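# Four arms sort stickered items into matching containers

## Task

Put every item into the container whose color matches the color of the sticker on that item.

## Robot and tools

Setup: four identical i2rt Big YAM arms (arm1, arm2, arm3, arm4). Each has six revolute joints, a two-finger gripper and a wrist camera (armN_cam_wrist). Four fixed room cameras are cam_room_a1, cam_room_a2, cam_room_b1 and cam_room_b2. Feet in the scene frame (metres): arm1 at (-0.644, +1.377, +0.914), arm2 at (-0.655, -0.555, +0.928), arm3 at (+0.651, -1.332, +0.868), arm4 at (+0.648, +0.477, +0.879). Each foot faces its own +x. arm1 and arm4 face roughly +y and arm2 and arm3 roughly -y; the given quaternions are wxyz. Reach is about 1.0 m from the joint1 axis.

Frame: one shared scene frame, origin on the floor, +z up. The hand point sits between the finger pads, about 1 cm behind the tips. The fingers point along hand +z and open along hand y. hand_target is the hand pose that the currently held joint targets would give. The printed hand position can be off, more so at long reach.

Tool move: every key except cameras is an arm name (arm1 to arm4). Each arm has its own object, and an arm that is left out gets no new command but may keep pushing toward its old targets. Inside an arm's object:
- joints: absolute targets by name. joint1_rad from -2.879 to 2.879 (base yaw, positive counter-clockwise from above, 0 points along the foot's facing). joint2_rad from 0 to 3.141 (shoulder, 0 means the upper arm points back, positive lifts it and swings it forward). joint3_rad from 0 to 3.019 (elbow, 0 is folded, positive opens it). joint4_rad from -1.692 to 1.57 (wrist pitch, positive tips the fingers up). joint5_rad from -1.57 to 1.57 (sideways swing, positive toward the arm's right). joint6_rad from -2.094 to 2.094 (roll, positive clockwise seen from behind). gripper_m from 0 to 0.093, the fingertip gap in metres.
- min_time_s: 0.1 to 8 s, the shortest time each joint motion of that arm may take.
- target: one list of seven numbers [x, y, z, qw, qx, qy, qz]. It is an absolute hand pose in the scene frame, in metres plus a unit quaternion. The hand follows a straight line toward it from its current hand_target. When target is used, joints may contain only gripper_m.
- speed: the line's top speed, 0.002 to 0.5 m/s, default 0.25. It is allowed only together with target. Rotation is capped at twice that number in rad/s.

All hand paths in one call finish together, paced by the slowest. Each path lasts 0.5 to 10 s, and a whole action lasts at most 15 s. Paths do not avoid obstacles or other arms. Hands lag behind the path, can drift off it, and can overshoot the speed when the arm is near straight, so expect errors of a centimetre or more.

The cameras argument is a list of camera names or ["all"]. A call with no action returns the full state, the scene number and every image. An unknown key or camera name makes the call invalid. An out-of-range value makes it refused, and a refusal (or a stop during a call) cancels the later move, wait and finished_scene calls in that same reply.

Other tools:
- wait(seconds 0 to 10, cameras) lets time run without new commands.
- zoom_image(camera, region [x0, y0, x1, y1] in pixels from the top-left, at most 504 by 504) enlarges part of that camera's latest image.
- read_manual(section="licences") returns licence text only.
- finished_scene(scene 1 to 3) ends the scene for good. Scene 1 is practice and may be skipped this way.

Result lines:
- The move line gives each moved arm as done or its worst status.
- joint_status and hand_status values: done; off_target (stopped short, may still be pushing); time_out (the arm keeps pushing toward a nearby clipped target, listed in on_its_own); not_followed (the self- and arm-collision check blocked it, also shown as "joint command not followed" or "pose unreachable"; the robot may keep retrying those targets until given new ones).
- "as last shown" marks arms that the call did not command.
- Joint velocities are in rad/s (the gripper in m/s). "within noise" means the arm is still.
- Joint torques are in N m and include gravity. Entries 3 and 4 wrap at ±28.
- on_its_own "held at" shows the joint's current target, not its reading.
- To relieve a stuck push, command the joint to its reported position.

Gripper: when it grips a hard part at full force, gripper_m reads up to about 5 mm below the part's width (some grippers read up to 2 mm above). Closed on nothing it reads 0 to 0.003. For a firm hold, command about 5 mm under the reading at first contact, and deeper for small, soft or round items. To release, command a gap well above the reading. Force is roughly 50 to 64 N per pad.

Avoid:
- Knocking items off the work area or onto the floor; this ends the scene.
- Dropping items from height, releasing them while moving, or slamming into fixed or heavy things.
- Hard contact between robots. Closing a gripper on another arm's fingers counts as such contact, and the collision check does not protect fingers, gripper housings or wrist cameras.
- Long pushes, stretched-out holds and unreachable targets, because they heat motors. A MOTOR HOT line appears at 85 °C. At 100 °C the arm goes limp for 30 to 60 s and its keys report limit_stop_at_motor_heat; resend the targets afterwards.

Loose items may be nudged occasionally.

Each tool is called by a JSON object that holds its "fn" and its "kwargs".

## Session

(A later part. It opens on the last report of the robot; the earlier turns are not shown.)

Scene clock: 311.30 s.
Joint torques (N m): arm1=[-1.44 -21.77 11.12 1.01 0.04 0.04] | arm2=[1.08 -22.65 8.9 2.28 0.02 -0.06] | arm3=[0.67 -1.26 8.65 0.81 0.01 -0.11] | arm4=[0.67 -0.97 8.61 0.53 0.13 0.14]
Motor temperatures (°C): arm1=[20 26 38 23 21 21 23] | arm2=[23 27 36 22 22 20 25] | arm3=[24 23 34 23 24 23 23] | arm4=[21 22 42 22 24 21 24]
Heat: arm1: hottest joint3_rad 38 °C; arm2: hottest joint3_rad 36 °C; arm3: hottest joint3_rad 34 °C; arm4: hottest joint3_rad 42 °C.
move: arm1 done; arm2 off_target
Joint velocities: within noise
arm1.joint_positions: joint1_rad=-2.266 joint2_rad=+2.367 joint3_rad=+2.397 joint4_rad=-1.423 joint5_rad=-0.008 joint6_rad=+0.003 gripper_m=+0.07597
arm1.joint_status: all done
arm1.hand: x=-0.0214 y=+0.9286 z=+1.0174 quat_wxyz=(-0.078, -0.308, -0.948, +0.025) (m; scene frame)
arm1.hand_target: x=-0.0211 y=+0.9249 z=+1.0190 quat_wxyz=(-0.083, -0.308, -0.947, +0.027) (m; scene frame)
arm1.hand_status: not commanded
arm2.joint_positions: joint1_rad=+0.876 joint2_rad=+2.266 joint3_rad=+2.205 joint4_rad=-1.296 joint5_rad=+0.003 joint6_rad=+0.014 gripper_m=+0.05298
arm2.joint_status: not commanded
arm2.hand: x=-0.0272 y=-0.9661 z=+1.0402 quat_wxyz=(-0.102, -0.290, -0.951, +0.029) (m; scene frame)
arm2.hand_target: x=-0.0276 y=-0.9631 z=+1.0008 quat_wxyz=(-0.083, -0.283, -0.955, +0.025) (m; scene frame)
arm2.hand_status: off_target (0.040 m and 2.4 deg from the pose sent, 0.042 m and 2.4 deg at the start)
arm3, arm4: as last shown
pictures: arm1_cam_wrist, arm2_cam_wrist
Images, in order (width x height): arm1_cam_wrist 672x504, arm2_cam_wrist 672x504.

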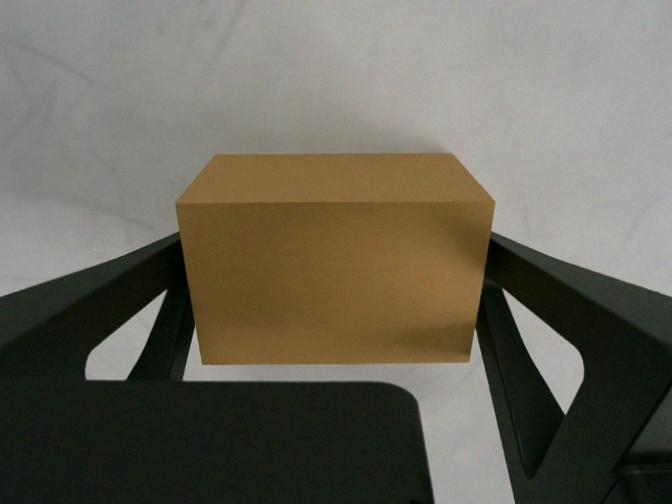

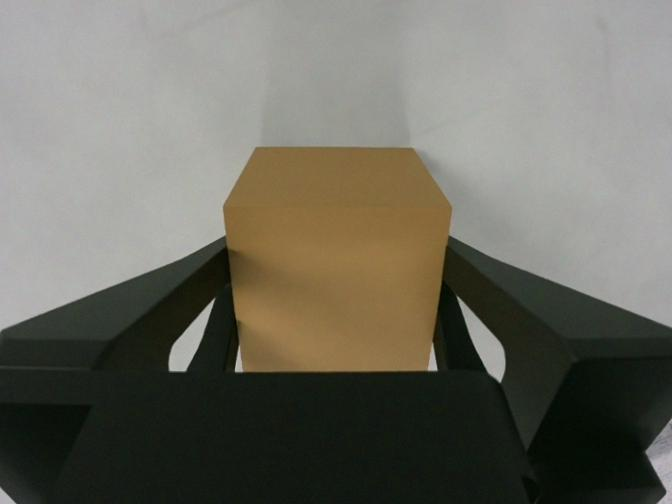

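{"fn": "move", "kwargs": {"arm1": {"joints": {"gripper_m": 0.093}}, "arm2": {"target": [-0.026, -0.964, 0.992, 0.0836, 0.2829, 0.9551, -0.0248], "speed": 0.04}}}

{"fn": "move", "kwargs": {"arm1": {"target": [-0.107, 0.988, 1.040, 0.0829, 0.3083, 0.9473, -0.027], "speed": 0.08}, "arm2": {"target": [-0.026, -0.965, 1.034, 0.0836, 0.2829, 0.9551, -0.0248], "speed": 0.05}, "cameras": ["arm1_cam_wrist", "arm2_cam_wrist"]}}

Scene clock: 317.17 s.
Joint torques (N m): arm1=[-2.14 -22.18 11.06 1.01 0.11 -0.01] | arm2=[1.08 -22.53 8.05 2.77 -0.02 -0.07] | arm3=[0.56 -0.97 8.61 0.84 0.01 -0.11] | arm4=[1.26 -1.03 8.61 0.4 0.11 0.18]
Motor temperatures (°C): arm1=[20 27 37 23 21 21 23] | arm2=[23 28 36 22 22 20 25] | arm3=[24 23 34 23 24 23 23] | arm4=[21 22 41 22 24 21 24]
Heat: arm1: hottest joint3_rad 37 °C; arm2: hottest joint3_rad 36 °C; arm3: hottest joint3_rad 34 °C; arm4: hottest joint3_rad 41 °C.
move: arm1 done; arm2 off_target
Joint velocities: within noise
arm1.joint_positions: joint1_rad=-2.266 joint2_rad=+2.367 joint3_rad=+2.397 joint4_rad=-1.423 joint5_rad=-0.008 joint6_rad=+0.003 gripper_m=+0.09293
arm1.joint_status: all done
arm1.hand: x=-0.0214 y=+0.9286 z=+1.0174 quat_wxyz=(-0.078, -0.308, -0.948, +0.025) (m; scene frame)
arm1.hand_target: x=-0.0211 y=+0.9249 z=+1.0190 quat_wxyz=(-0.083, -0.308, -0.947, +0.027) (m; scene frame)
arm1.hand_status: not commanded
arm2.joint_positions: joint1_rad=+0.876 joint2_rad=+2.265 joint3_rad=+2.199 joint4_rad=-1.290 joint5_rad=+0.004 joint6_rad=+0.014 gripper_m=+0.05298
arm2.joint_status: not commanded
arm2.hand: x=-0.0273 y=-0.9662 z=+1.0387 quat_wxyz=(-0.103, -0.290, -0.951, +0.030) (m; scene frame)
arm2.hand_target: x=-0.0282 y=-0.9628 z=+0.9932 quat_wxyz=(-0.083, -0.283, -0.955, +0.025) (m; scene frame)
arm2.hand_status: off_target (0.047 m and 2.5 deg from the pose sent, 0.048 m and 2.4 deg at the start)
arm3.joint_positions: joint1_rad=-1.940 joint2_rad=+0.654 joint3_rad=+1.057 joint4_rad=-1.393 joint5_rad=+0.000 joint6_rad=+0.007 gripper_m=+0.09398
arm3.joint_status: not commanded
arm3.hand: x=+0.4304 y=-1.2087 z=+1.2228 quat_wxyz=(+0.062, -0.929, +0.238, +0.276) (m; scene frame)
arm3.hand_target: x=+0.4337 y=-1.2079 z=+1.2193 quat_wxyz=(+0.063, -0.930, +0.239, +0.271) (m; scene frame)
arm3.hand_status: not commanded
arm4.joint_positions: joint1_rad=+0.901 joint2_rad=+0.657 joint3_rad=+1.051 joint4_rad=-1.389 joint5_rad=-0.001 joint6_rad=-0.013 gripper_m=+0.09398
arm4.joint_status: not commanded
arm4.hand: x=+0.4445 y=+0.6234 z=+1.2337 quat_wxyz=(-0.085, +0.915, -0.284, -0.272) (m; scene frame)
arm4.hand_target: x=+0.4472 y=+0.6207 z=+1.2333 quat_wxyz=(-0.082, +0.915, -0.289, -0.270) (m; scene frame)
arm4.hand_status: not commanded
pictures: none

Scene clock: 319.07 s.
Joint torques (N m): arm1=[-2.49 -19.9 10.36 1.24 0.11 -0.01] | arm2=[0.91 -22.89 15.38 0.43 -0.02 -0.04] | arm3=[0.62 -1.2 8.62 0.84 0.01 -0.11] | arm4=[1.26 -1.49 8.61 0.58 0.14 0.17]
Motor temperatures (°C): arm1=[20 27 37 23 21 21 23] | arm2=[23 28 36 22 22 20 25] | arm3=[24 23 34 23 24 23 23] | arm4=[21 22 41 22 24 21 24]
Heat: arm1: hottest joint3_rad 37 °C; arm2: hottest joint3_rad 36 °C; arm3: hottest joint3_rad 34 °C; arm4: hottest joint3_rad 41 °C.
move: arm1 off_target; arm2 off_target
Joint velocities: within noise
arm1.joint_positions: joint1_rad=-2.268 joint2_rad=+2.018 joint3_rad=+1.811 joint4_rad=-1.213 joint5_rad=-0.008 joint6_rad=+0.005 gripper_m=+0.09293
arm1.joint_status: not commanded
arm1.hand: x=-0.1093 y=+0.9908 z=+1.0237 quat_wxyz=(-0.065, -0.310, -0.948, +0.020) (m; scene frame)
arm1.hand_target: x=-0.1071 y=+0.9880 z=+1.0400 quat_wxyz=(-0.083, -0.308, -0.947, +0.027) (m; scene frame)
arm1.hand_status: off_target (0.017 m and 2.2 deg from the pose sent, 0.107 m and 0.6 deg at the start)
arm2.joint_positions: joint1_rad=+0.876 joint2_rad=+2.262 joint3_rad=+2.201 joint4_rad=-1.332 joint5_rad=+0.004 joint6_rad=+0.011 gripper_m=+0.05298
arm2.joint_status: not commanded
arm2.hand: x=-0.0353 y=-0.9610 z=+1.0396 quat_wxyz=(-0.085, -0.289, -0.953, +0.025) (m; scene frame)
arm2.hand_target: x=-0.0266 y=-0.9647 z=+1.0337 quat_wxyz=(-0.084, -0.283, -0.955, +0.025) (m; scene frame)
arm2.hand_status: off_target (0.012 m and 0.8 deg from the pose sent, 0.005 m and 2.5 deg at the start)
arm3, arm4: as last shown
pictures: arm1_cam_wrist, arm2_cam_wrist
Images, in order (width x height): arm1_cam_wrist 672x504, arm2_cam_wrist 672x504.

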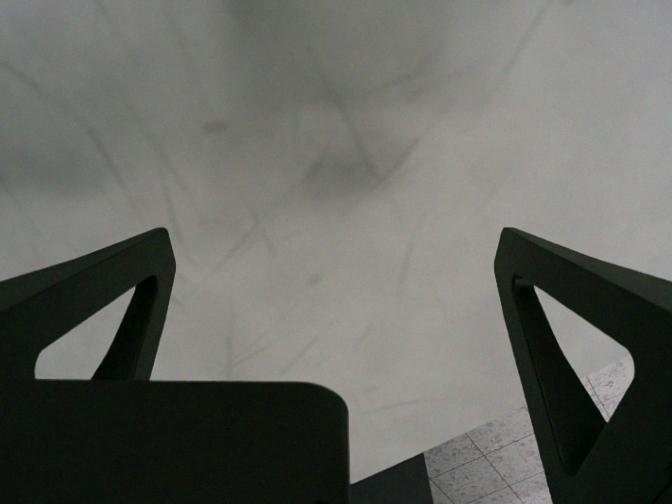

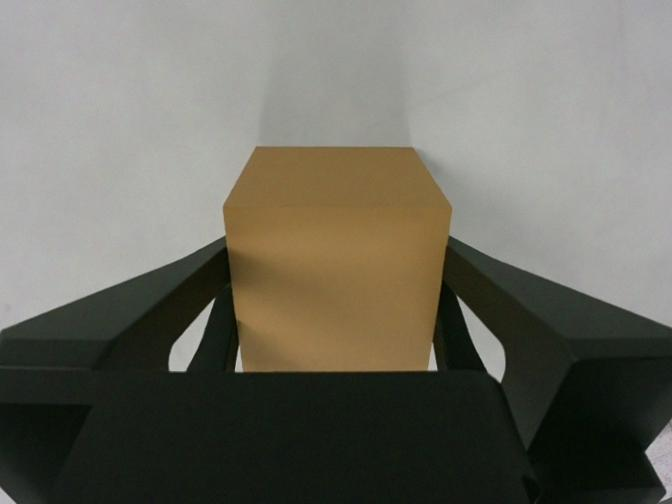

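{"fn": "move", "kwargs": {"arm1": {"target": [-0.361, 1.171, 1.14, 0.2461, 0.2989, 0.9185, -0.0801], "speed": 0.15}, "arm2": {"target": [-0.029, -0.963, 1.012, 0.0836, 0.2829, 0.9551, -0.0248], "speed": 0.04}}}

{"fn": "move", "kwargs": {"arm2": {"joints": {"gripper_m": 0.0595}}, "arm4": {"target": [0.353, 0.68, 1.14, 0.0778, -0.9212, 0.2905, 0.2468], "speed": 0.15}, "cameras": ["arm2_cam_wrist"]}}

Scene clock: 330.87 s.
Joint torques (N m): arm1=[-3.14 -2.37 11.69 0.88 -0.01 -0.03] | arm2=[0.91 -23.59 9.77 1.91 -0.03 -0.04] | arm3=[0.56 -1.14 8.59 0.87 0.01 -0.11] | arm4=[0.85 -1.38 8.5 0.55 0.1 0.2]
Motor temperatures (°C): arm1=[20 28 37 23 21 21 22] | arm2=[23 28 37 22 22 20 25] | arm3=[24 23 33 23 24 23 23] | arm4=[21 22 41 22 24 21 24]
Heat: arm1: hottest joint3_rad 37 °C; arm2: hottest joint3_rad 37 °C; arm3: hottest joint3_rad 33 °C; arm4: hottest joint3_rad 41 °C.
move: arm1 done; arm2 off_target
Joint velocities: within noise
arm1.joint_positions: joint1_rad=-2.268 joint2_rad=+0.894 joint3_rad=+0.830 joint4_rad=-0.959 joint5_rad=-0.010 joint6_rad=+0.003 gripper_m=+0.09293
arm1.joint_status: not commanded
arm1.hand: x=-0.3581 y=+1.1730 z=+1.1410 quat_wxyz=(-0.251, -0.298, -0.918, +0.080) (m; scene frame)
arm1.hand_target: x=-0.3610 y=+1.1710 z=+1.1399 quat_wxyz=(-0.246, -0.299, -0.918, +0.080) (m; scene frame)
arm1.hand_status: done (0.004 m and 0.6 deg from the pose sent, 0.331 m and 22.2 deg at the start)
arm2.joint_positions: joint1_rad=+0.876 joint2_rad=+2.262 joint3_rad=+2.201 joint4_rad=-1.308 joint5_rad=+0.004 joint6_rad=+0.011 gripper_m=+0.05298
arm2.joint_status: not commanded
arm2.hand: x=-0.0304 y=-0.9642 z=+1.0407 quat_wxyz=(-0.097, -0.289, -0.952, +0.028) (m; scene frame)
arm2.hand_target: x=-0.0300 y=-0.9625 z=+1.0123 quat_wxyz=(-0.083, -0.283, -0.955, +0.025) (m; scene frame)
arm2.hand_status: off_target (0.029 m and 1.7 deg from the pose sent, 0.029 m and 0.8 deg at the start)
arm3, arm4: as last shown
pictures: none

Scene clock: 332.37 s.
Joint torques (N m): arm1=[-2.73 -1.67 11.77 0.76 -0.08 -0.11] | arm2=[0.91 -23.53 9.77 1.78 -0.02 -0.05] | arm3=[0.5 -1.03 8.59 0.85 0.01 -0.11] | arm4=[1.44 -5.6 9.35 1.44 0.2 0.17]
Motor temperatures (°C): arm1=[20 27 37 23 21 21 22] | arm2=[23 28 37 22 22 20 25] | arm3=[24 23 33 23 24 23 23] | arm4=[21 22 41 22 24 21 24]
Heat: arm1: hottest joint3_rad 37 °C; arm2: hottest joint3_rad 37 °C; arm3: hottest joint3_rad 33 °C; arm4: hottest joint3_rad 41 °C.
move: arm2 done; arm4 done
Joint velocities: within noise
arm1, arm3: as last shown
arm1.hand_target: x=-0.3610 y=+1.1710 z=+1.1399 quat_wxyz=(-0.246, -0.299, -0.919, +0.080) (m; scene frame)
arm2.joint_positions: joint1_rad=+0.876 joint2_rad=+2.262 joint3_rad=+2.201 joint4_rad=-1.304 joint5_rad=+0.004 joint6_rad=+0.011 gripper_m=+0.05944
arm2.joint_status: all done
arm2.hand: x=-0.0297 y=-0.9647 z=+1.0409 quat_wxyz=(-0.098, -0.289, -0.952, +0.029) (m; scene frame)
arm2.hand_target: x=-0.0299 y=-0.9625 z=+1.0123 quat_wxyz=(-0.083, -0.283, -0.955, +0.025) (m; scene frame)
arm2.hand_status: not commanded
arm4.joint_positions: joint1_rad=+0.917 joint2_rad=+0.936 joint3_rad=+0.933 joint4_rad=-1.064 joint5_rad=+0.012 joint6_rad=+0.002 gripper_m=+0.09398
arm4.joint_status: not commanded
arm4.hand: x=+0.3582 y=+0.6791 z=+1.1372 quat_wxyz=(-0.076, +0.924, -0.288, -0.238) (m; scene frame)
arm4.hand_target: x=+0.3531 y=+0.6799 z=+1.1400 quat_wxyz=(-0.078, +0.921, -0.291, -0.247) (m; scene frame)
arm4.hand_status: done (0.006 m and 1.1 deg from the pose sent, 0.143 m and 3.1 deg at the start)
pictures: arm2_cam_wrist
Images, in order (width x height): arm2_cam_wrist 672x504.

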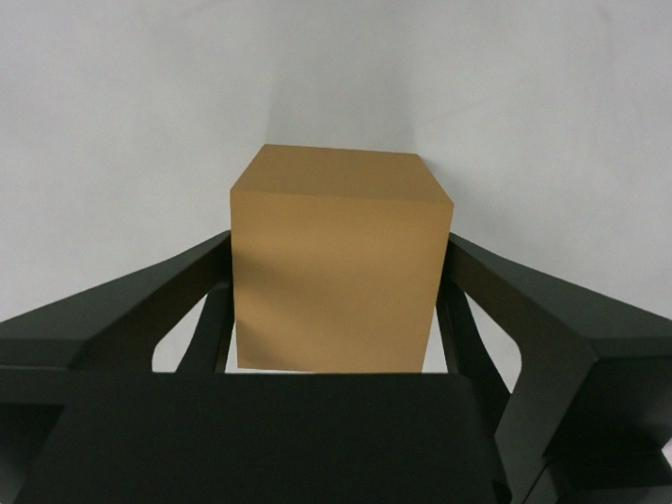

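{"fn": "move", "kwargs": {"arm2": {"joints": {"gripper_m": 0.093}}, "arm4": {"target": [0.055, 0.888, 1.125, 0.0778, -0.9212, 0.2905, 0.2468], "speed": 0.15}, "cameras": ["arm2_cam_wrist", "arm4_cam_wrist"]}}

{"fn": "move", "kwargs": {"arm1": {"joints": {"joint2_rad": 0.65, "joint3_rad": 1.05, "joint4_rad": -1.4}, "min_time_s": 2.5}, "arm2": {"target": [-0.111, -0.909, 1.055, 0.0836, 0.2829, 0.9551, -0.0248], "speed": 0.08}, "cameras": ["arm2_cam_wrist", "arm4_cam_wrist"]}}

Scene clock: 340.93 s.
Joint torques (N m): arm1=[-2.55 -1.79 11.74 1.01 -0.04 -0.07] | arm2=[1.03 -23.65 9.77 1.77 -0.03 -0.05] | arm3=[0.67 -1.32 8.64 0.84 0.02 -0.11] | arm4=[0.79 -20.72 13 0.51 0.01 0.07]
Motor temperatures (°C): arm1=[20 27 37 23 21 21 22] | arm2=[23 29 36 22 22 20 25] | arm3=[24 23 32 23 24 23 23] | arm4=[21 22 41 22 24 21 24]
Heat: arm1: hottest joint3_rad 37 °C; arm2: hottest joint3_rad 36 °C; arm3: hottest joint3_rad 32 °C; arm4: hottest joint3_rad 41 °C.
move: arm2 done; arm4 off_target
Joint velocities: within noise
arm1, arm3: as last shown
arm2.joint_positions: joint1_rad=+0.876 joint2_rad=+2.262 joint3_rad=+2.201 joint4_rad=-1.304 joint5_rad=+0.004 joint6_rad=+0.011 gripper_m=+0.09290
arm2.joint_status: all done
arm2.hand: x=-0.0297 y=-0.9647 z=+1.0409 quat_wxyz=(-0.098, -0.289, -0.952, +0.029) (m; scene frame)
arm2.hand_target: x=-0.0299 y=-0.9625 z=+1.0123 quat_wxyz=(-0.083, -0.283, -0.955, +0.025) (m; scene frame)
arm2.hand_status: not commanded
arm4.joint_positions: joint1_rad=+0.917 joint2_rad=+1.897 joint3_rad=+1.853 joint4_rad=-1.026 joint5_rad=+0.012 joint6_rad=+0.002 gripper_m=+0.09398
arm4.joint_status: not commanded
arm4.hand: x=+0.0647 y=+0.8786 z=+1.1134 quat_wxyz=(-0.076, +0.925, -0.288, -0.237) (m; scene frame)
arm4.hand_target: x=+0.0557 y=+0.8876 z=+1.1249 quat_wxyz=(-0.078, +0.921, -0.290, -0.247) (m; scene frame)
arm4.hand_status: off_target (0.018 m and 1.3 deg from the pose sent, 0.368 m and 1.1 deg at the start)
pictures: arm2_cam_wrist, arm4_cam_wrist
Images, in order (width x height): arm2_cam_wrist 672x504, arm4_cam_wrist 672x504.

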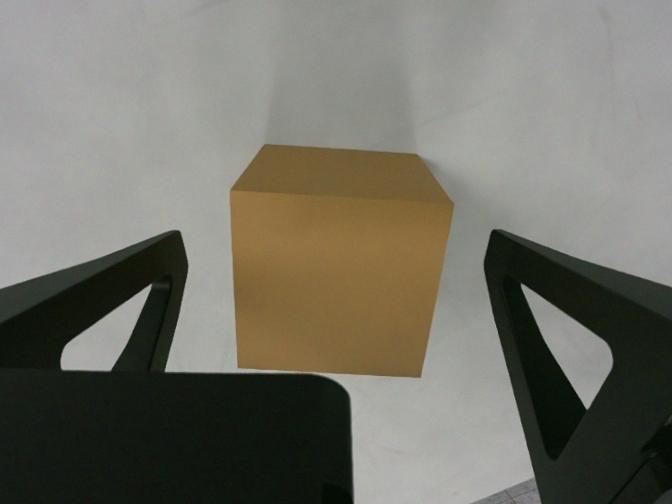

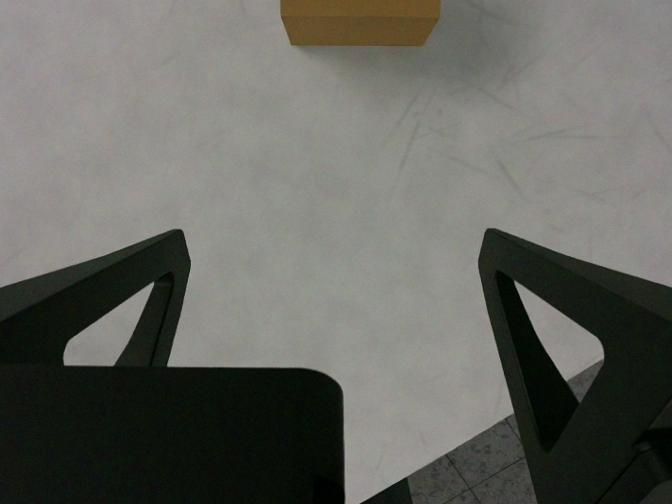

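Scene clock: 343.80 s.
Joint torques (N m): arm1=[-2.84 1.03 16.4 0.88 -0.07 -0.04] | arm2=[0.79 -23.24 9.5 1.65 -0.08 -0.01] | arm3=[0.73 -1.32 8.62 0.8 0.01 -0.12] | arm4=[0.5 -20.78 13.19 0.42 0.02 0.06]
Motor temperatures (°C): arm1=[20 27 38 23 21 21 22] | arm2=[23 29 36 22 22 20 24] | arm3=[24 23 32 23 24 23 23] | arm4=[21 22 42 22 24 21 24]
Heat: arm1: hottest joint3_rad 38 °C; arm2: hottest joint3_rad 36 °C; arm3: hottest joint3_rad 32 °C; arm4: hottest joint3_rad 42 °C.
move: arm1 done; arm2 done
Joint velocities: within noise
arm1.joint_positions: joint1_rad=-2.268 joint2_rad=+0.655 joint3_rad=+0.990 joint4_rad=-1.391 joint5_rad=-0.010 joint6_rad=+0.003 gripper_m=+0.09293
arm1.joint_status: all done
arm1.hand: x=-0.4393 y=+1.2329 z=+1.2353 quat_wxyz=(-0.236, -0.299, -0.922, +0.075) (m; scene frame)
arm1.hand_target: x=-0.4389 y=+1.2301 z=+1.2645 quat_wxyz=(-0.261, -0.297, -0.914, +0.085) (m; scene frame)
arm1.hand_status: not commanded
arm2.joint_positions: joint1_rad=+0.878 joint2_rad=+1.983 joint3_rad=+1.774 joint4_rad=-1.197 joint5_rad=+0.005 joint6_rad=+0.009 gripper_m=+0.09290
arm2.joint_status: not commanded
arm2.hand: x=-0.1107 y=-0.9107 z=+1.0545 quat_wxyz=(-0.079, -0.288, -0.954, +0.024) (m; scene frame)
arm2.hand_target: x=-0.1111 y=-0.9090 z=+1.0549 quat_wxyz=(-0.083, -0.283, -0.955, +0.025) (m; scene frame)
arm2.hand_status: done (0.002 m and 0.8 deg from the pose sent, 0.100 m and 1.9 deg at the start)
arm3, arm4: as last shown
arm4.hand: x=+0.0648 y=+0.8785 z=+1.1134 quat_wxyz=(-0.076, +0.925, -0.288, -0.237) (m; scene frame)
arm4.hand_target: x=+0.0557 y=+0.8876 z=+1.1249 quat_wxyz=(-0.078, +0.921, -0.291, -0.247) (m; scene frame)
pictures: arm2_cam_wrist, arm4_cam_wrist
Images, in order (width x height): arm2_cam_wrist 672x504, arm4_cam_wrist 672x504.

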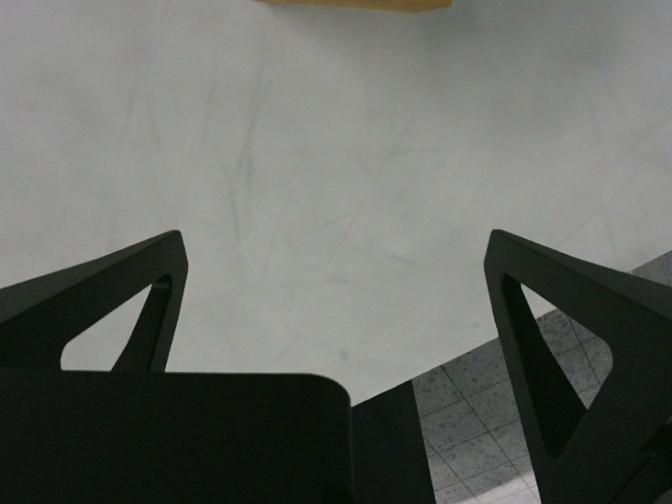

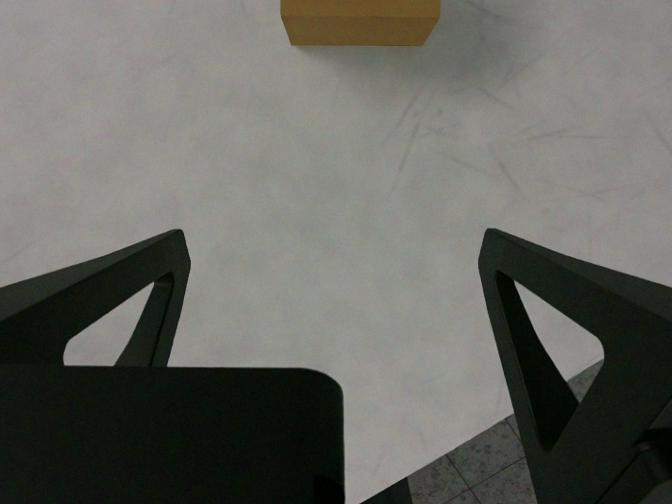

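{"fn": "move", "kwargs": {"arm1": {"joints": {"joint1_rad": -1.5}, "min_time_s": 3}, "arm2": {"target": [-0.353, -0.751, 1.14, 0.2481, 0.2743, 0.9261, -0.0735], "speed": 0.15}, "arm4": {"target": [-0.009, 0.945, 1.082, 0.0778, -0.9212, 0.2905, 0.2468], "speed": 0.1}, "arm3": {"target": [0.335, -1.160, 1.14, 0.0639, -0.936, 0.2386, 0.2508], "speed": 0.15}, "cameras": ["arm4_cam_wrist"]}}

Scene clock: 366.13 s.
Joint torques (N m): arm1=[-1.2 1.2 16.39 0.87 -0.04 -0.04] | arm2=[1.26 -6.12 10.47 1.37 0.06 0.02] | arm3=[2.14 -4.89 9.22 1.62 0.13 0] | arm4=[0.15 -24.47 13.39 0.43 -0.07 -0.06]
Motor temperatures (°C): arm1=[20 26 41 23 21 21 22] | arm2=[23 28 36 22 22 20 24] | arm3=[24 23 32 23 24 23 23] | arm4=[21 25 46 22 24 21 24]
Heat: arm1: hottest joint3_rad 41 °C; arm2: hottest joint3_rad 36 °C; arm3: hottest joint3_rad 32 °C; arm4: hottest joint3_rad 46 °C.
move: arm1 done; arm2 off_target; arm3 done; arm4 off_target
Joint velocities: within noise
arm1.joint_positions: joint1_rad=-1.508 joint2_rad=+0.655 joint3_rad=+0.990 joint4_rad=-1.391 joint5_rad=-0.010 joint6_rad=+0.002 gripper_m=+0.09294
arm1.joint_status: all done
arm1.hand: x=-0.3952 y=+1.4098 z=+1.2351 quat_wxyz=(-0.246, +0.063, -0.967, -0.024) (m; scene frame)
arm1.hand_target: x=-0.3936 y=+1.4123 z=+1.2643 quat_wxyz=(-0.273, +0.070, -0.959, -0.026) (m; scene frame)
arm1.hand_status: not commanded
arm2.joint_positions: joint1_rad=+0.878 joint2_rad=+0.949 joint3_rad=+0.830 joint4_rad=-0.901 joint5_rad=+0.005 joint6_rad=+0.009 gripper_m=+0.09290
arm2.joint_status: not commanded
arm2.hand: x=-0.3498 y=-0.7560 z=+1.1491 quat_wxyz=(-0.261, -0.279, -0.921, +0.077) (m; scene frame)
arm2.hand_target: x=-0.3530 y=-0.7511 z=+1.1401 quat_wxyz=(-0.248, -0.274, -0.926, +0.073) (m; scene frame)
arm2.hand_status: off_target (0.011 m and 1.7 deg from the pose sent, 0.303 m and 20.6 deg at the start)
arm3.joint_positions: joint1_rad=-1.940 joint2_rad=+0.925 joint3_rad=+0.974 joint4_rad=-1.093 joint5_rad=+0.018 joint6_rad=+0.007 gripper_m=+0.09398
arm3.joint_status: not commanded
arm3.hand: x=+0.3396 y=-1.1577 z=+1.1429 quat_wxyz=(+0.065, -0.936, +0.241, +0.249) (m; scene frame)
arm3.hand_target: x=+0.3351 y=-1.1600 z=+1.1400 quat_wxyz=(+0.064, -0.936, +0.239, +0.251) (m; scene frame)
arm3.hand_status: done (0.006 m and 0.4 deg from the pose sent, 0.135 m and 3.0 deg at the start)
arm4.joint_positions: joint1_rad=+0.906 joint2_rad=+2.171 joint3_rad=+2.197 joint4_rad=-1.088 joint5_rad=+0.006 joint6_rad=+0.002 gripper_m=+0.09398
arm4.joint_status: not commanded
arm4.hand: x=-0.0022 y=+0.9333 z=+1.0784 quat_wxyz=(-0.075, +0.922, -0.292, -0.241) (m; scene frame)
arm4.hand_target: x=-0.0083 y=+0.9445 z=+1.0817 quat_wxyz=(-0.078, +0.921, -0.290, -0.248) (m; scene frame)
arm4.hand_status: off_target (0.014 m and 0.8 deg from the pose sent, 0.104 m and 1.3 deg at the start)
pictures: arm4_cam_wrist
Images, in order (width x height): arm4_cam_wrist 672x504.

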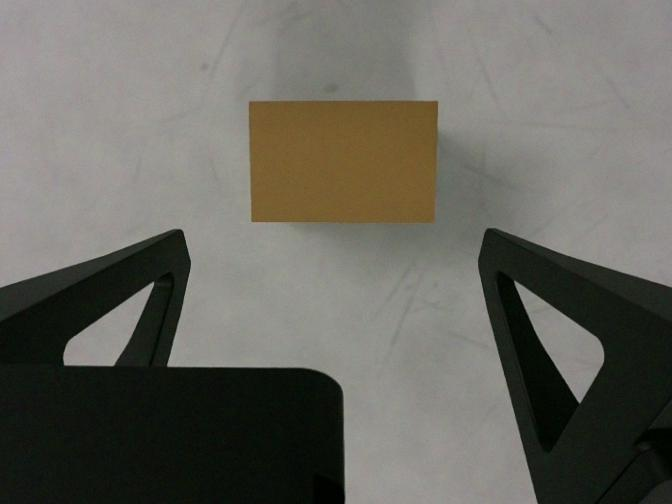

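{"fn": "move", "kwargs": {"arm2": {"joints": {"joint1_rad": 0.3, "joint2_rad": 0.65, "joint3_rad": 1.05, "joint4_rad": -1.4}, "min_time_s": 3}, "arm4": {"target": [-0.030, 0.961, 1.024, 0.0778, -0.9212, 0.2905, 0.2468], "speed": 0.06}, "arm3": {"target": [0.02, -0.998, 1.12, 0.0639, -0.936, 0.2386, 0.2508], "speed": 0.15}, "cameras": ["arm4_cam_wrist", "arm3_cam_wrist"]}}

Scene clock: 378.53 s.
Joint torques (N m): arm1=[-0.5 1.08 16.29 0.84 -0.02 -0.04] | arm2=[0.15 -2.32 15.84 1.2 0.07 0.03] | arm3=[2.37 -20.95 14.41 0.61 0.12 0.01] | arm4=[0.32 -25.52 13.16 1.22 -0.05 -0.05]
Motor temperatures (°C): arm1=[20 25 42 23 21 21 22] | arm2=[23 27 36 22 22 20 24] | arm3=[24 23 32 23 24 23 23] | arm4=[21 25 44 22 24 21 24]
Heat: arm1: hottest joint3_rad 42 °C; arm2: hottest joint3_rad 36 °C; arm3: hottest joint3_rad 32 °C; arm4: hottest joint3_rad 44 °C.
move: arm2 done; arm3 off_target; arm4 off_target
Joint velocities: within noise
arm1: as last shown
arm2.joint_positions: joint1_rad=+0.308 joint2_rad=+0.657 joint3_rad=+0.993 joint4_rad=-1.386 joint5_rad=+0.005 joint6_rad=+0.009 gripper_m=+0.09290
arm2.joint_status: all done
arm2.hand: x=-0.5551 y=-0.7822 z=+1.2537 quat_wxyz=(-0.215, -0.529, -0.809, +0.139) (m; scene frame)
arm2.hand_target: x=-0.5571 y=-0.7832 z=+1.2815 quat_wxyz=(-0.234, -0.527, -0.803, +0.154) (m; scene frame)
arm2.hand_status: not commanded
arm3.joint_positions: joint1_rad=-1.940 joint2_rad=+1.872 joint3_rad=+1.829 joint4_rad=-1.035 joint5_rad=+0.018 joint6_rad=+0.007 gripper_m=+0.09399
arm3.joint_status: not commanded
arm3.hand: x=+0.0366 y=-0.9964 z=+1.0994 quat_wxyz=(+0.061, -0.940, +0.243, +0.233) (m; scene frame)
arm3.hand_target: x=+0.0212 y=-0.9986 z=+1.1198 quat_wxyz=(+0.064, -0.936, +0.239, +0.251) (m; scene frame)
arm3.hand_status: off_target (0.027 m and 2.2 deg from the pose sent, 0.358 m and 0.4 deg at the start)
arm4.joint_positions: joint1_rad=+0.905 joint2_rad=+2.270 joint3_rad=+2.226 joint4_rad=-1.044 joint5_rad=+0.005 joint6_rad=+0.001 gripper_m=+0.09398
arm4.joint_status: not commanded
arm4.hand: x=-0.0183 y=+0.9451 z=+1.0209 quat_wxyz=(-0.072, +0.925, -0.293, -0.229) (m; scene frame)
arm4.hand_target: x=-0.0288 y=+0.9601 z=+1.0243 quat_wxyz=(-0.078, +0.921, -0.290, -0.247) (m; scene frame)
arm4.hand_status: off_target (0.020 m and 2.2 deg from the pose sent, 0.067 m and 0.8 deg at the start)
pictures: arm3_cam_wrist, arm4_cam_wrist
Images, in order (width x height): arm3_cam_wrist 672x504, arm4_cam_wrist 672x504.

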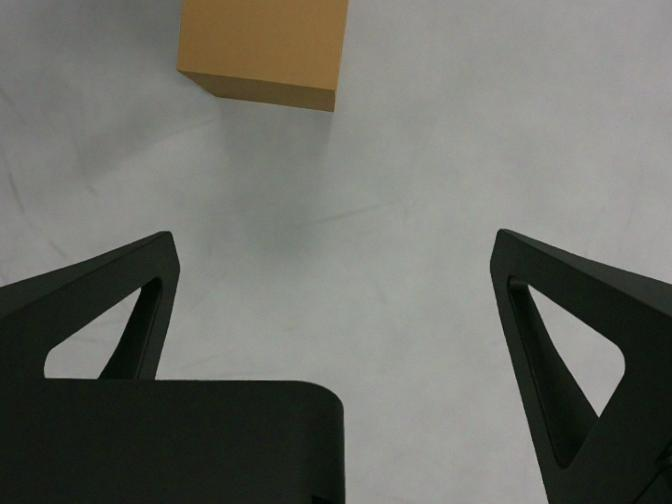

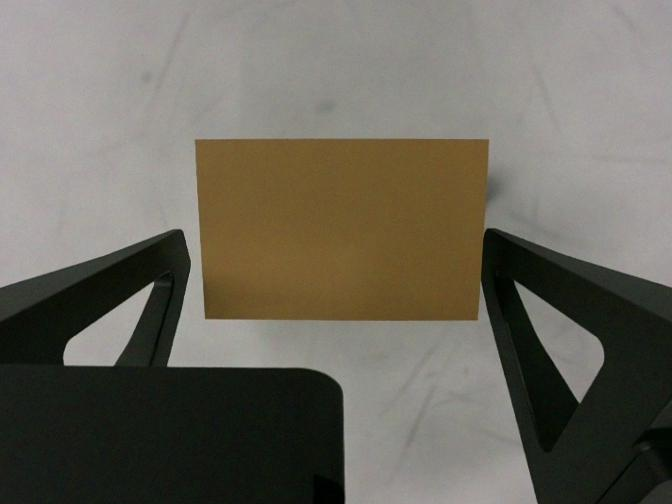

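{"fn": "move", "kwargs": {"arm4": {"joints": {"gripper_m": 0.075}}, "arm3": {"target": [-0.036, -0.993, 1.11, 0.0757, -0.9237, 0.2824, 0.2475], "speed": 0.1}, "cameras": ["arm4_cam_wrist", "arm3_cam_wrist"]}}

{"fn": "move", "kwargs": {"arm4": {"joints": {"gripper_m": 0.058}}, "cameras": ["arm4_cam_wrist"]}}

Scene clock: 401.70 s.
Joint torques (N m): arm1=[-1.55 1.08 16.42 0.94 -0.07 -0.04] | arm2=[0.21 -2.37 15.88 1.2 0.07 0.03] | arm3=[2.14 -23.41 14.37 0.55 0.2 0.02] | arm4=[0.15 -25.47 13.15 1.32 -0.01 -0.08]
Motor temperatures (°C): arm1=[20 25 43 23 21 21 22] | arm2=[23 27 38 22 22 20 24] | arm3=[24 24 37 23 24 23 23] | arm4=[21 26 44 22 24 21 24]
Heat: arm1: hottest joint3_rad 43 °C; arm2: hottest joint3_rad 38 °C; arm3: hottest joint3_rad 37 °C; arm4: hottest joint3_rad 44 °C.
move: arm3 off_target; arm4 done
Joint velocities: within noise
arm1, arm2: as last shown
arm3.joint_positions: joint1_rad=-1.893 joint2_rad=+2.040 joint3_rad=+2.067 joint4_rad=-1.107 joint5_rad=+0.088 joint6_rad=+0.125 gripper_m=+0.09399
arm3.joint_status: not commanded
arm3.hand: x=-0.0221 y=-0.9923 z=+1.0916 quat_wxyz=(+0.074, -0.928, +0.283, +0.230) (m; scene frame)
arm3.hand_target: x=-0.0349 y=-0.9935 z=+1.1101 quat_wxyz=(+0.076, -0.924, +0.282, +0.248) (m; scene frame)
arm3.hand_status: off_target (0.023 m and 2.0 deg from the pose sent, 0.073 m and 5.5 deg at the start)
arm4.joint_positions: joint1_rad=+0.904 joint2_rad=+2.270 joint3_rad=+2.226 joint4_rad=-1.044 joint5_rad=+0.005 joint6_rad=+0.001 gripper_m=+0.07512
arm4.joint_status: all done
arm4.hand: x=-0.0181 y=+0.9454 z=+1.0209 quat_wxyz=(-0.072, +0.925, -0.293, -0.229) (m; scene frame)
arm4.hand_target: x=-0.0287 y=+0.9602 z=+1.0243 quat_wxyz=(-0.078, +0.921, -0.290, -0.247) (m; scene frame)
arm4.hand_status: not commanded
pictures: arm3_cam_wrist, arm4_cam_wrist
Images, in order (width x height): arm3_cam_wrist 672x504, arm4_cam_wrist 672x504.

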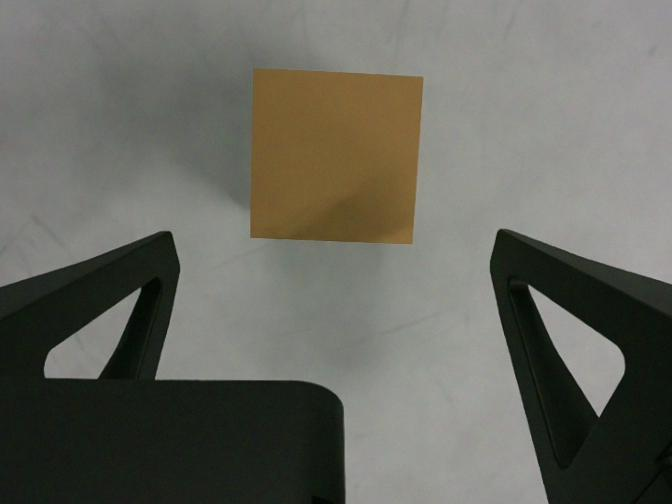

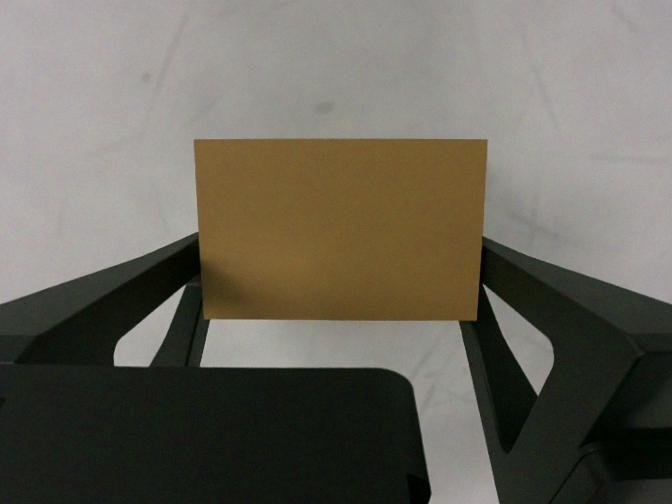

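Scene clock: 402.17 s.
Joint torques (N m): arm1=[-1.44 1.03 16.38 0.83 -0.06 -0.01] | arm2=[0.21 -2.43 15.86 1.22 0.07 0.02] | arm3=[2.14 -23.41 14.45 0.53 0.19 0.01] | arm4=[0.21 -25.23 13.18 1.26 -0.02 -0.05]
Motor temperatures (°C): arm1=[20 25 43 23 21 21 22] | arm2=[23 27 38 22 22 20 24] | arm3=[24 24 37 23 24 23 23] | arm4=[21 26 44 22 24 21 24]
Heat: arm1: hottest joint3_rad 43 °C; arm2: hottest joint3_rad 38 °C; arm3: hottest joint3_rad 37 °C; arm4: hottest joint3_rad 44 °C.
move: arm4 off_target
Joint velocities: within noise
arm1, arm2, arm3: as last shown
arm3.joint_positions: joint1_rad=-1.893 joint2_rad=+2.040 joint3_rad=+2.067 joint4_rad=-1.107 joint5_rad=+0.088 joint6_rad=+0.126 gripper_m=+0.09399
arm4.joint_positions: joint1_rad=+0.904 joint2_rad=+2.270 joint3_rad=+2.226 joint4_rad=-1.044 joint5_rad=+0.005 joint6_rad=+0.001 gripper_m=+0.06923
arm4.joint_status: gripper_m off_target (ended at +0.06926, target +0.05800)
arm4.hand: x=-0.0181 y=+0.9456 z=+1.0208 quat_wxyz=(-0.072, +0.925, -0.293, -0.229) (m; scene frame)
arm4.hand_target: x=-0.0286 y=+0.9603 z=+1.0240 quat_wxyz=(-0.078, +0.921, -0.291, -0.247) (m; scene frame)
arm4.hand_status: not commanded
pictures: arm4_cam_wrist
Images, in order (width x height): arm4_cam_wrist 672x504.

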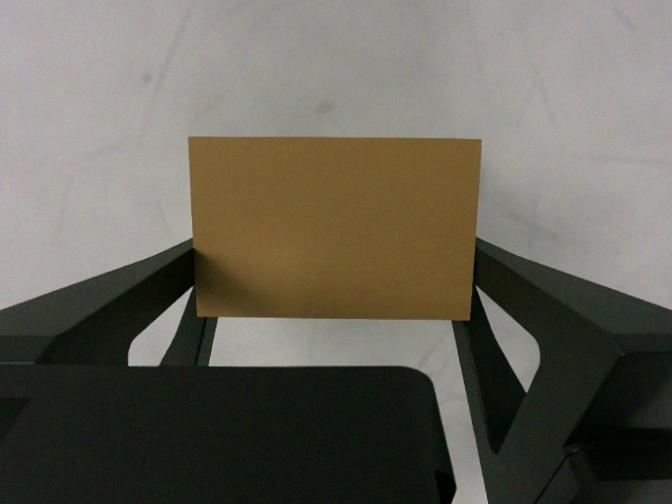

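{"fn": "move", "kwargs": {"arm4": {"target": [-0.020, 0.955, 1.095, 0.0778, -0.9212, 0.2905, 0.2468], "speed": 0.08}, "arm3": {"target": [-0.058, -0.978, 1.058, 0.0757, -0.9237, 0.2824, 0.2475], "speed": 0.06}, "cameras": ["arm4_cam_wrist", "arm3_cam_wrist"]}}

Scene clock: 413.27 s.
Joint torques (N m): arm1=[-1.2 0.67 16.36 0.81 -0.03 -0.02] | arm2=[0.21 -2.49 15.88 1.25 0.08 0.02] | arm3=[1.67 -23.94 14.41 1.51 0.05 -0.04] | arm4=[0.5 -28.1 13.12 0.34 0.01 -0.09]
Motor temperatures (°C): arm1=[20 25 43 23 21 21 22] | arm2=[23 26 39 22 22 20 24] | arm3=[24 24 36 23 24 23 23] | arm4=[21 27 45 22 24 21 25]
Heat: arm1: hottest joint3_rad 43 °C; arm2: hottest joint3_rad 39 °C; arm3: hottest joint3_rad 36 °C; arm4: hottest joint3_rad 45 °C.
move: arm3 off_target; arm4 off_target
Joint velocities: within noise
arm1, arm2: as last shown
arm3.joint_positions: joint1_rad=-1.893 joint2_rad=+2.120 joint3_rad=+2.074 joint4_rad=-1.051 joint5_rad=+0.088 joint6_rad=+0.126 gripper_m=+0.09399
arm3.joint_status: not commanded
arm3.hand: x=-0.0401 y=-0.9844 z=+1.0421 quat_wxyz=(+0.073, -0.930, +0.284, +0.222) (m; scene frame)
arm3.hand_target: x=-0.0565 y=-0.9787 z=+1.0582 quat_wxyz=(+0.076, -0.924, +0.282, +0.248) (m; scene frame)
arm3.hand_status: off_target (0.025 m and 3.0 deg from the pose sent, 0.051 m and 2.1 deg at the start)
arm4.joint_positions: joint1_rad=+0.904 joint2_rad=+2.270 joint3_rad=+2.354 joint4_rad=-1.177 joint5_rad=+0.004 joint6_rad=+0.001 gripper_m=+0.06923
arm4.joint_status: not commanded
arm4.hand: x=-0.0162 y=+0.9446 z=+1.0692 quat_wxyz=(-0.071, +0.926, -0.293, -0.227) (m; scene frame)
arm4.hand_target: x=-0.0189 y=+0.9543 z=+1.0949 quat_wxyz=(-0.078, +0.921, -0.291, -0.247) (m; scene frame)
arm4.hand_status: off_target (0.028 m and 2.5 deg from the pose sent, 0.075 m and 2.2 deg at the start)
pictures: arm3_cam_wrist, arm4_cam_wrist
Images, in order (width x height): arm3_cam_wrist 672x504, arm4_cam_wrist 672x504.

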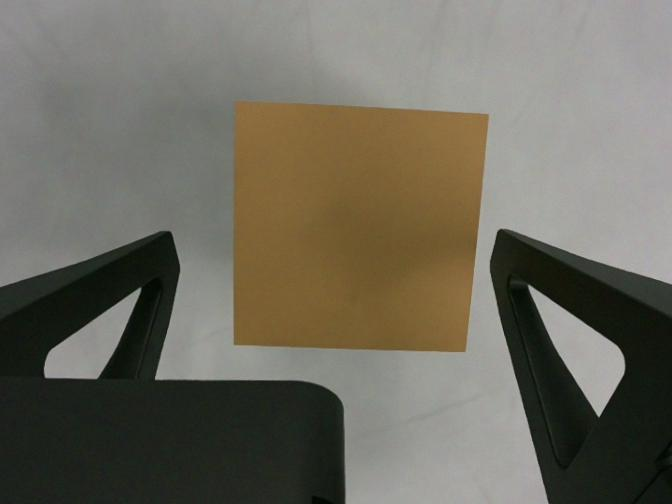

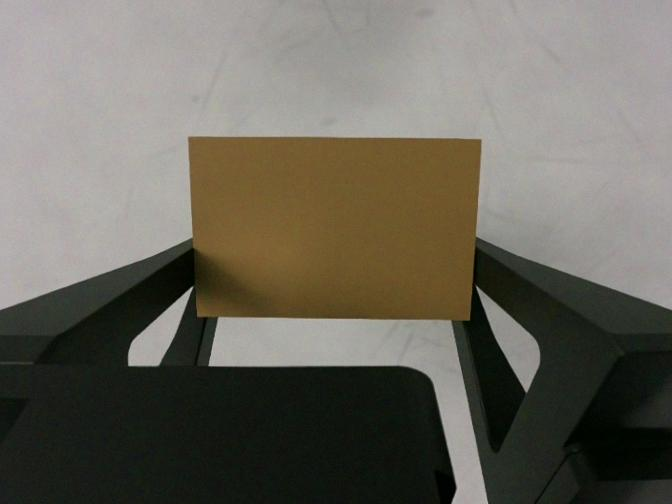

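{"fn": "move", "kwargs": {"arm4": {"target": [0.353, 0.685, 1.15, 0.0778, -0.9212, 0.2905, 0.2468], "speed": 0.15}, "arm3": {"target": [-0.064, -0.968, 1.058, 0.0757, -0.9237, 0.2824, 0.2475], "speed": 0.04}, "cameras": ["arm4_cam_wrist", "arm3_cam_wrist"]}}

Scene clock: 423.13 s.
Joint torques (N m): arm1=[-0.79 1.38 16.42 0.83 -0.03 -0.08] | arm2=[0.15 -2.37 15.86 1.2 0.07 0.02] | arm3=[1.08 -24 14.49 0.59 -0.03 -0.12] | arm4=[1.26 -5.95 9.39 0.54 0.2 0.08]
Motor temperatures (°C): arm1=[20 24 44 23 21 21 22] | arm2=[23 26 39 22 22 20 23] | arm3=[24 25 36 23 24 23 23] | arm4=[21 27 44 22 24 21 25]
Heat: arm1: hottest joint3_rad 44 °C; arm2: hottest joint3_rad 39 °C; arm3: hottest joint3_rad 36 °C; arm4: hottest joint3_rad 44 °C.
move: arm3 off_target; arm4 done
Joint velocities: within noise
arm1, arm2: as last shown
arm3.joint_positions: joint1_rad=-1.893 joint2_rad=+2.152 joint3_rad=+2.135 joint4_rad=-1.052 joint5_rad=+0.085 joint6_rad=+0.126 gripper_m=+0.09399
arm3.joint_status: not commanded
arm3.hand: x=-0.0541 y=-0.9781 z=+1.0482 quat_wxyz=(+0.074, -0.927, +0.283, +0.236) (m; scene frame)
arm3.hand_target: x=-0.0630 y=-0.9683 z=+1.0581 quat_wxyz=(+0.076, -0.923, +0.282, +0.248) (m; scene frame)
arm3.hand_status: off_target (0.017 m and 1.4 deg from the pose sent, 0.033 m and 3.0 deg at the start)
arm4.joint_positions: joint1_rad=+0.904 joint2_rad=+0.948 joint3_rad=+0.964 joint4_rad=-1.059 joint5_rad=+0.005 joint6_rad=+0.001 gripper_m=+0.06923
arm4.joint_status: not commanded
arm4.hand: x=+0.3524 y=+0.6874 z=+1.1496 quat_wxyz=(-0.078, +0.920, -0.292, -0.250) (m; scene frame)
arm4.hand_target: x=+0.3530 y=+0.6851 z=+1.1499 quat_wxyz=(-0.078, +0.921, -0.291, -0.247) (m; scene frame)
arm4.hand_status: done (0.002 m and 0.4 deg from the pose sent, 0.458 m and 2.5 deg at the start)
pictures: arm3_cam_wrist, arm4_cam_wrist
Images, in order (width x height): arm3_cam_wrist 672x504, arm4_cam_wrist 672x504.

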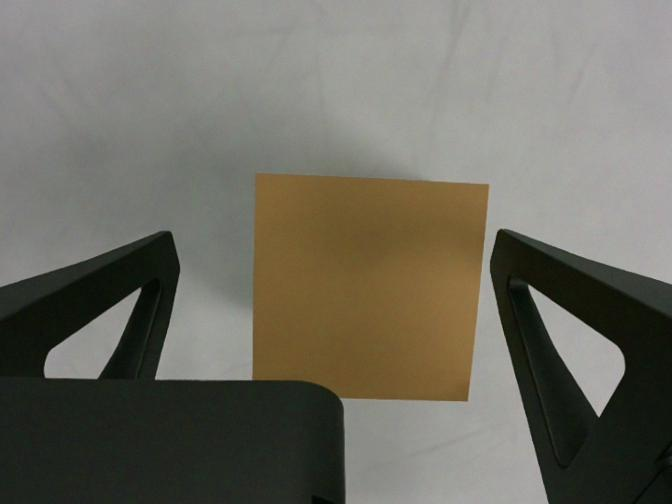

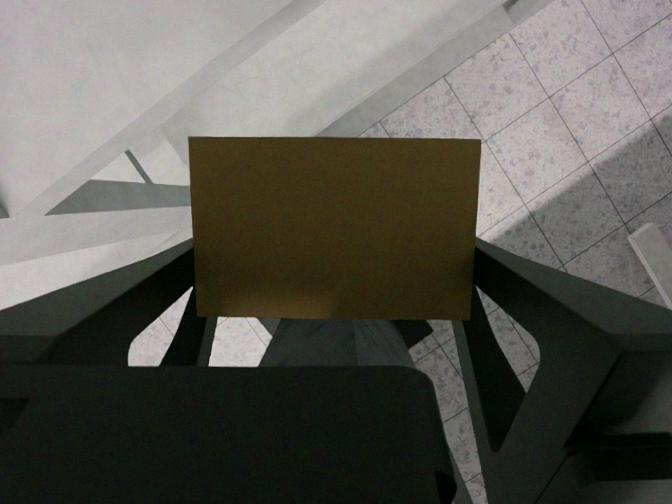

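{"fn": "move", "kwargs": {"arm3": {"joints": {"gripper_m": 0.062}}, "arm4": {"joints": {"joint1_rad": 0.6, "joint2_rad": 0.65, "joint3_rad": 1.05, "joint4_rad": -1.4, "joint5_rad": 0, "joint6_rad": 0}, "min_time_s": 3}, "cameras": ["arm3_cam_wrist"]}}

{"fn": "move", "kwargs": {"arm3": {"joints": {"gripper_m": 0.043}}, "arm4": {"joints": {"joint1_rad": -1.17}, "min_time_s": 4}, "cameras": ["arm3_cam_wrist", "arm4_cam_wrist"]}}

Scene clock: 435.07 s.
Joint torques (N m): arm1=[-1.44 0.73 16.34 0.85 -0.03 -0.04] | arm2=[0.15 -2.37 15.87 1.21 0.07 0.03] | arm3=[0.97 -24 14.53 0.62 -0.01 -0.11] | arm4=[0.73 -1.26 12.64 0.44 -0.02 0.05]
Motor temperatures (°C): arm1=[20 24 44 23 21 21 22] | arm2=[23 26 40 22 22 20 23] | arm3=[24 25 36 23 24 23 23] | arm4=[21 26 45 22 24 21 26]
Heat: arm1: hottest joint3_rad 44 °C; arm2: hottest joint3_rad 40 °C; arm3: hottest joint3_rad 36 °C; arm4: hottest joint3_rad 45 °C.
move: arm3 done; arm4 done
Joint velocities: within noise
arm1, arm2: as last shown
arm3.joint_positions: joint1_rad=-1.893 joint2_rad=+2.152 joint3_rad=+2.135 joint4_rad=-1.052 joint5_rad=+0.085 joint6_rad=+0.125 gripper_m=+0.06206
arm3.joint_status: all done
arm3.hand: x=-0.0541 y=-0.9782 z=+1.0482 quat_wxyz=(+0.074, -0.927, +0.283, +0.236) (m; scene frame)
arm3.hand_target: x=-0.0630 y=-0.9683 z=+1.0581 quat_wxyz=(+0.076, -0.924, +0.282, +0.248) (m; scene frame)
arm3.hand_status: not commanded
arm4.joint_positions: joint1_rad=+0.607 joint2_rad=+0.658 joint3_rad=+0.994 joint4_rad=-1.389 joint5_rad=+0.003 joint6_rad=+0.001 gripper_m=+0.06923
arm4.joint_status: all done
arm4.hand: x=+0.4981 y=+0.6738 z=+1.2056 quat_wxyz=(-0.111, +0.868, -0.425, -0.231) (m; scene frame)
arm4.hand_target: x=+0.4990 y=+0.6746 z=+1.2330 quat_wxyz=(-0.122, +0.861, -0.424, -0.254) (m; scene frame)
arm4.hand_status: not commanded
pictures: arm3_cam_wrist
Images, in order (width x height): arm3_cam_wrist 672x504.

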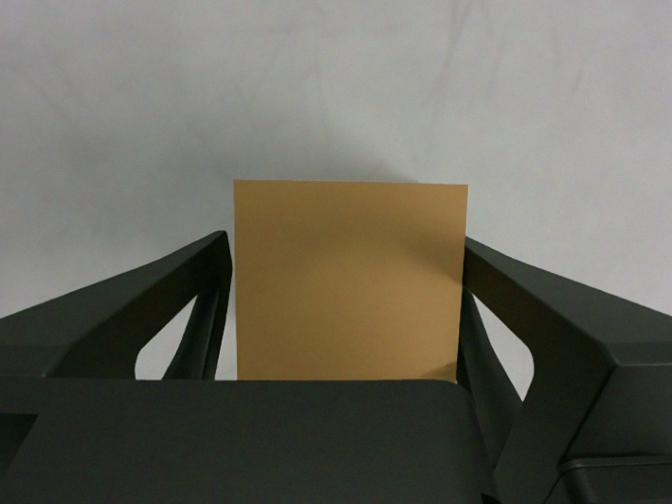

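Scene clock: 439.40 s.
Joint torques (N m): arm1=[-1.44 1.55 16.21 0.94 -0.01 -0.06] | arm2=[0.21 -2.37 15.88 1.18 0.07 0.02] | arm3=[1.03 -23.94 14.53 0.59 0 -0.11] | arm4=[0.56 -1.79 12.71 0.42 0.03 0.04]
Motor temperatures (°C): arm1=[20 24 44 23 21 21 22] | arm2=[23 26 40 22 22 20 23] | arm3=[24 25 36 23 24 23 23] | arm4=[21 26 46 22 24 21 26]
Heat: arm1: hottest joint3_rad 44 °C; arm2: hottest joint3_rad 40 °C; arm3: hottest joint3_rad 36 °C; arm4: hottest joint3_rad 46 °C.
move: arm3 off_target; arm4 done
Joint velocities: within noise
arm1, arm2: as last shown
arm3.joint_positions: joint1_rad=-1.893 joint2_rad=+2.152 joint3_rad=+2.135 joint4_rad=-1.052 joint5_rad=+0.084 joint6_rad=+0.125 gripper_m=+0.05311
arm3.joint_status: gripper_m off_target (ended at +0.05313, target +0.04300)
arm3.hand: x=-0.0542 y=-0.9782 z=+1.0482 quat_wxyz=(+0.073, -0.927, +0.283, +0.236) (m; scene frame)
arm3.hand_target: x=-0.0630 y=-0.9684 z=+1.0581 quat_wxyz=(+0.076, -0.924, +0.282, +0.248) (m; scene frame)
arm3.hand_status: not commanded
arm4.joint_positions: joint1_rad=-1.167 joint2_rad=+0.658 joint3_rad=+0.994 joint4_rad=-1.389 joint5_rad=+0.002 joint6_rad=+0.001 gripper_m=+0.06924
arm4.joint_status: all done
arm4.hand: x=+0.8712 y=+0.5875 z=+1.2041 quat_wxyz=(-0.247, +0.220, -0.942, -0.056) (m; scene frame)
arm4.hand_target: x=+0.8716 y=+0.5873 z=+1.2315 quat_wxyz=(-0.272, +0.218, -0.935, -0.063) (m; scene frame)
arm4.hand_status: not commanded
pictures: arm3_cam_wrist, arm4_cam_wrist
Images, in order (width x height): arm3_cam_wrist 672x504, arm4_cam_wrist 672x504.

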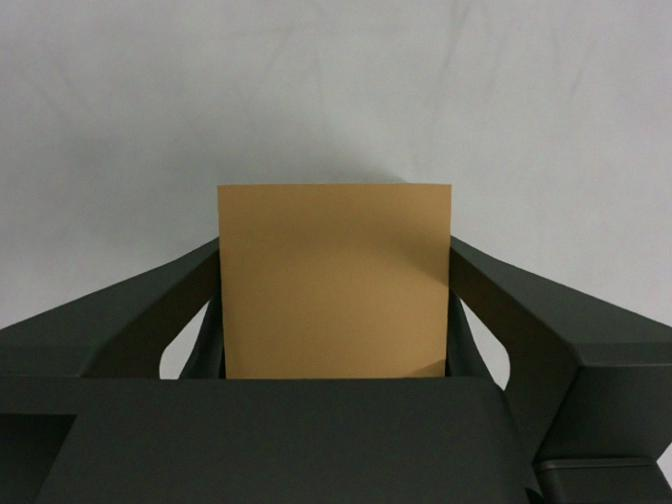

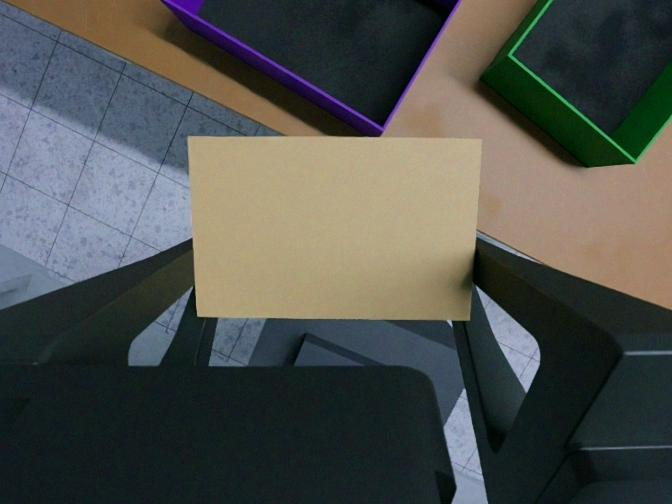

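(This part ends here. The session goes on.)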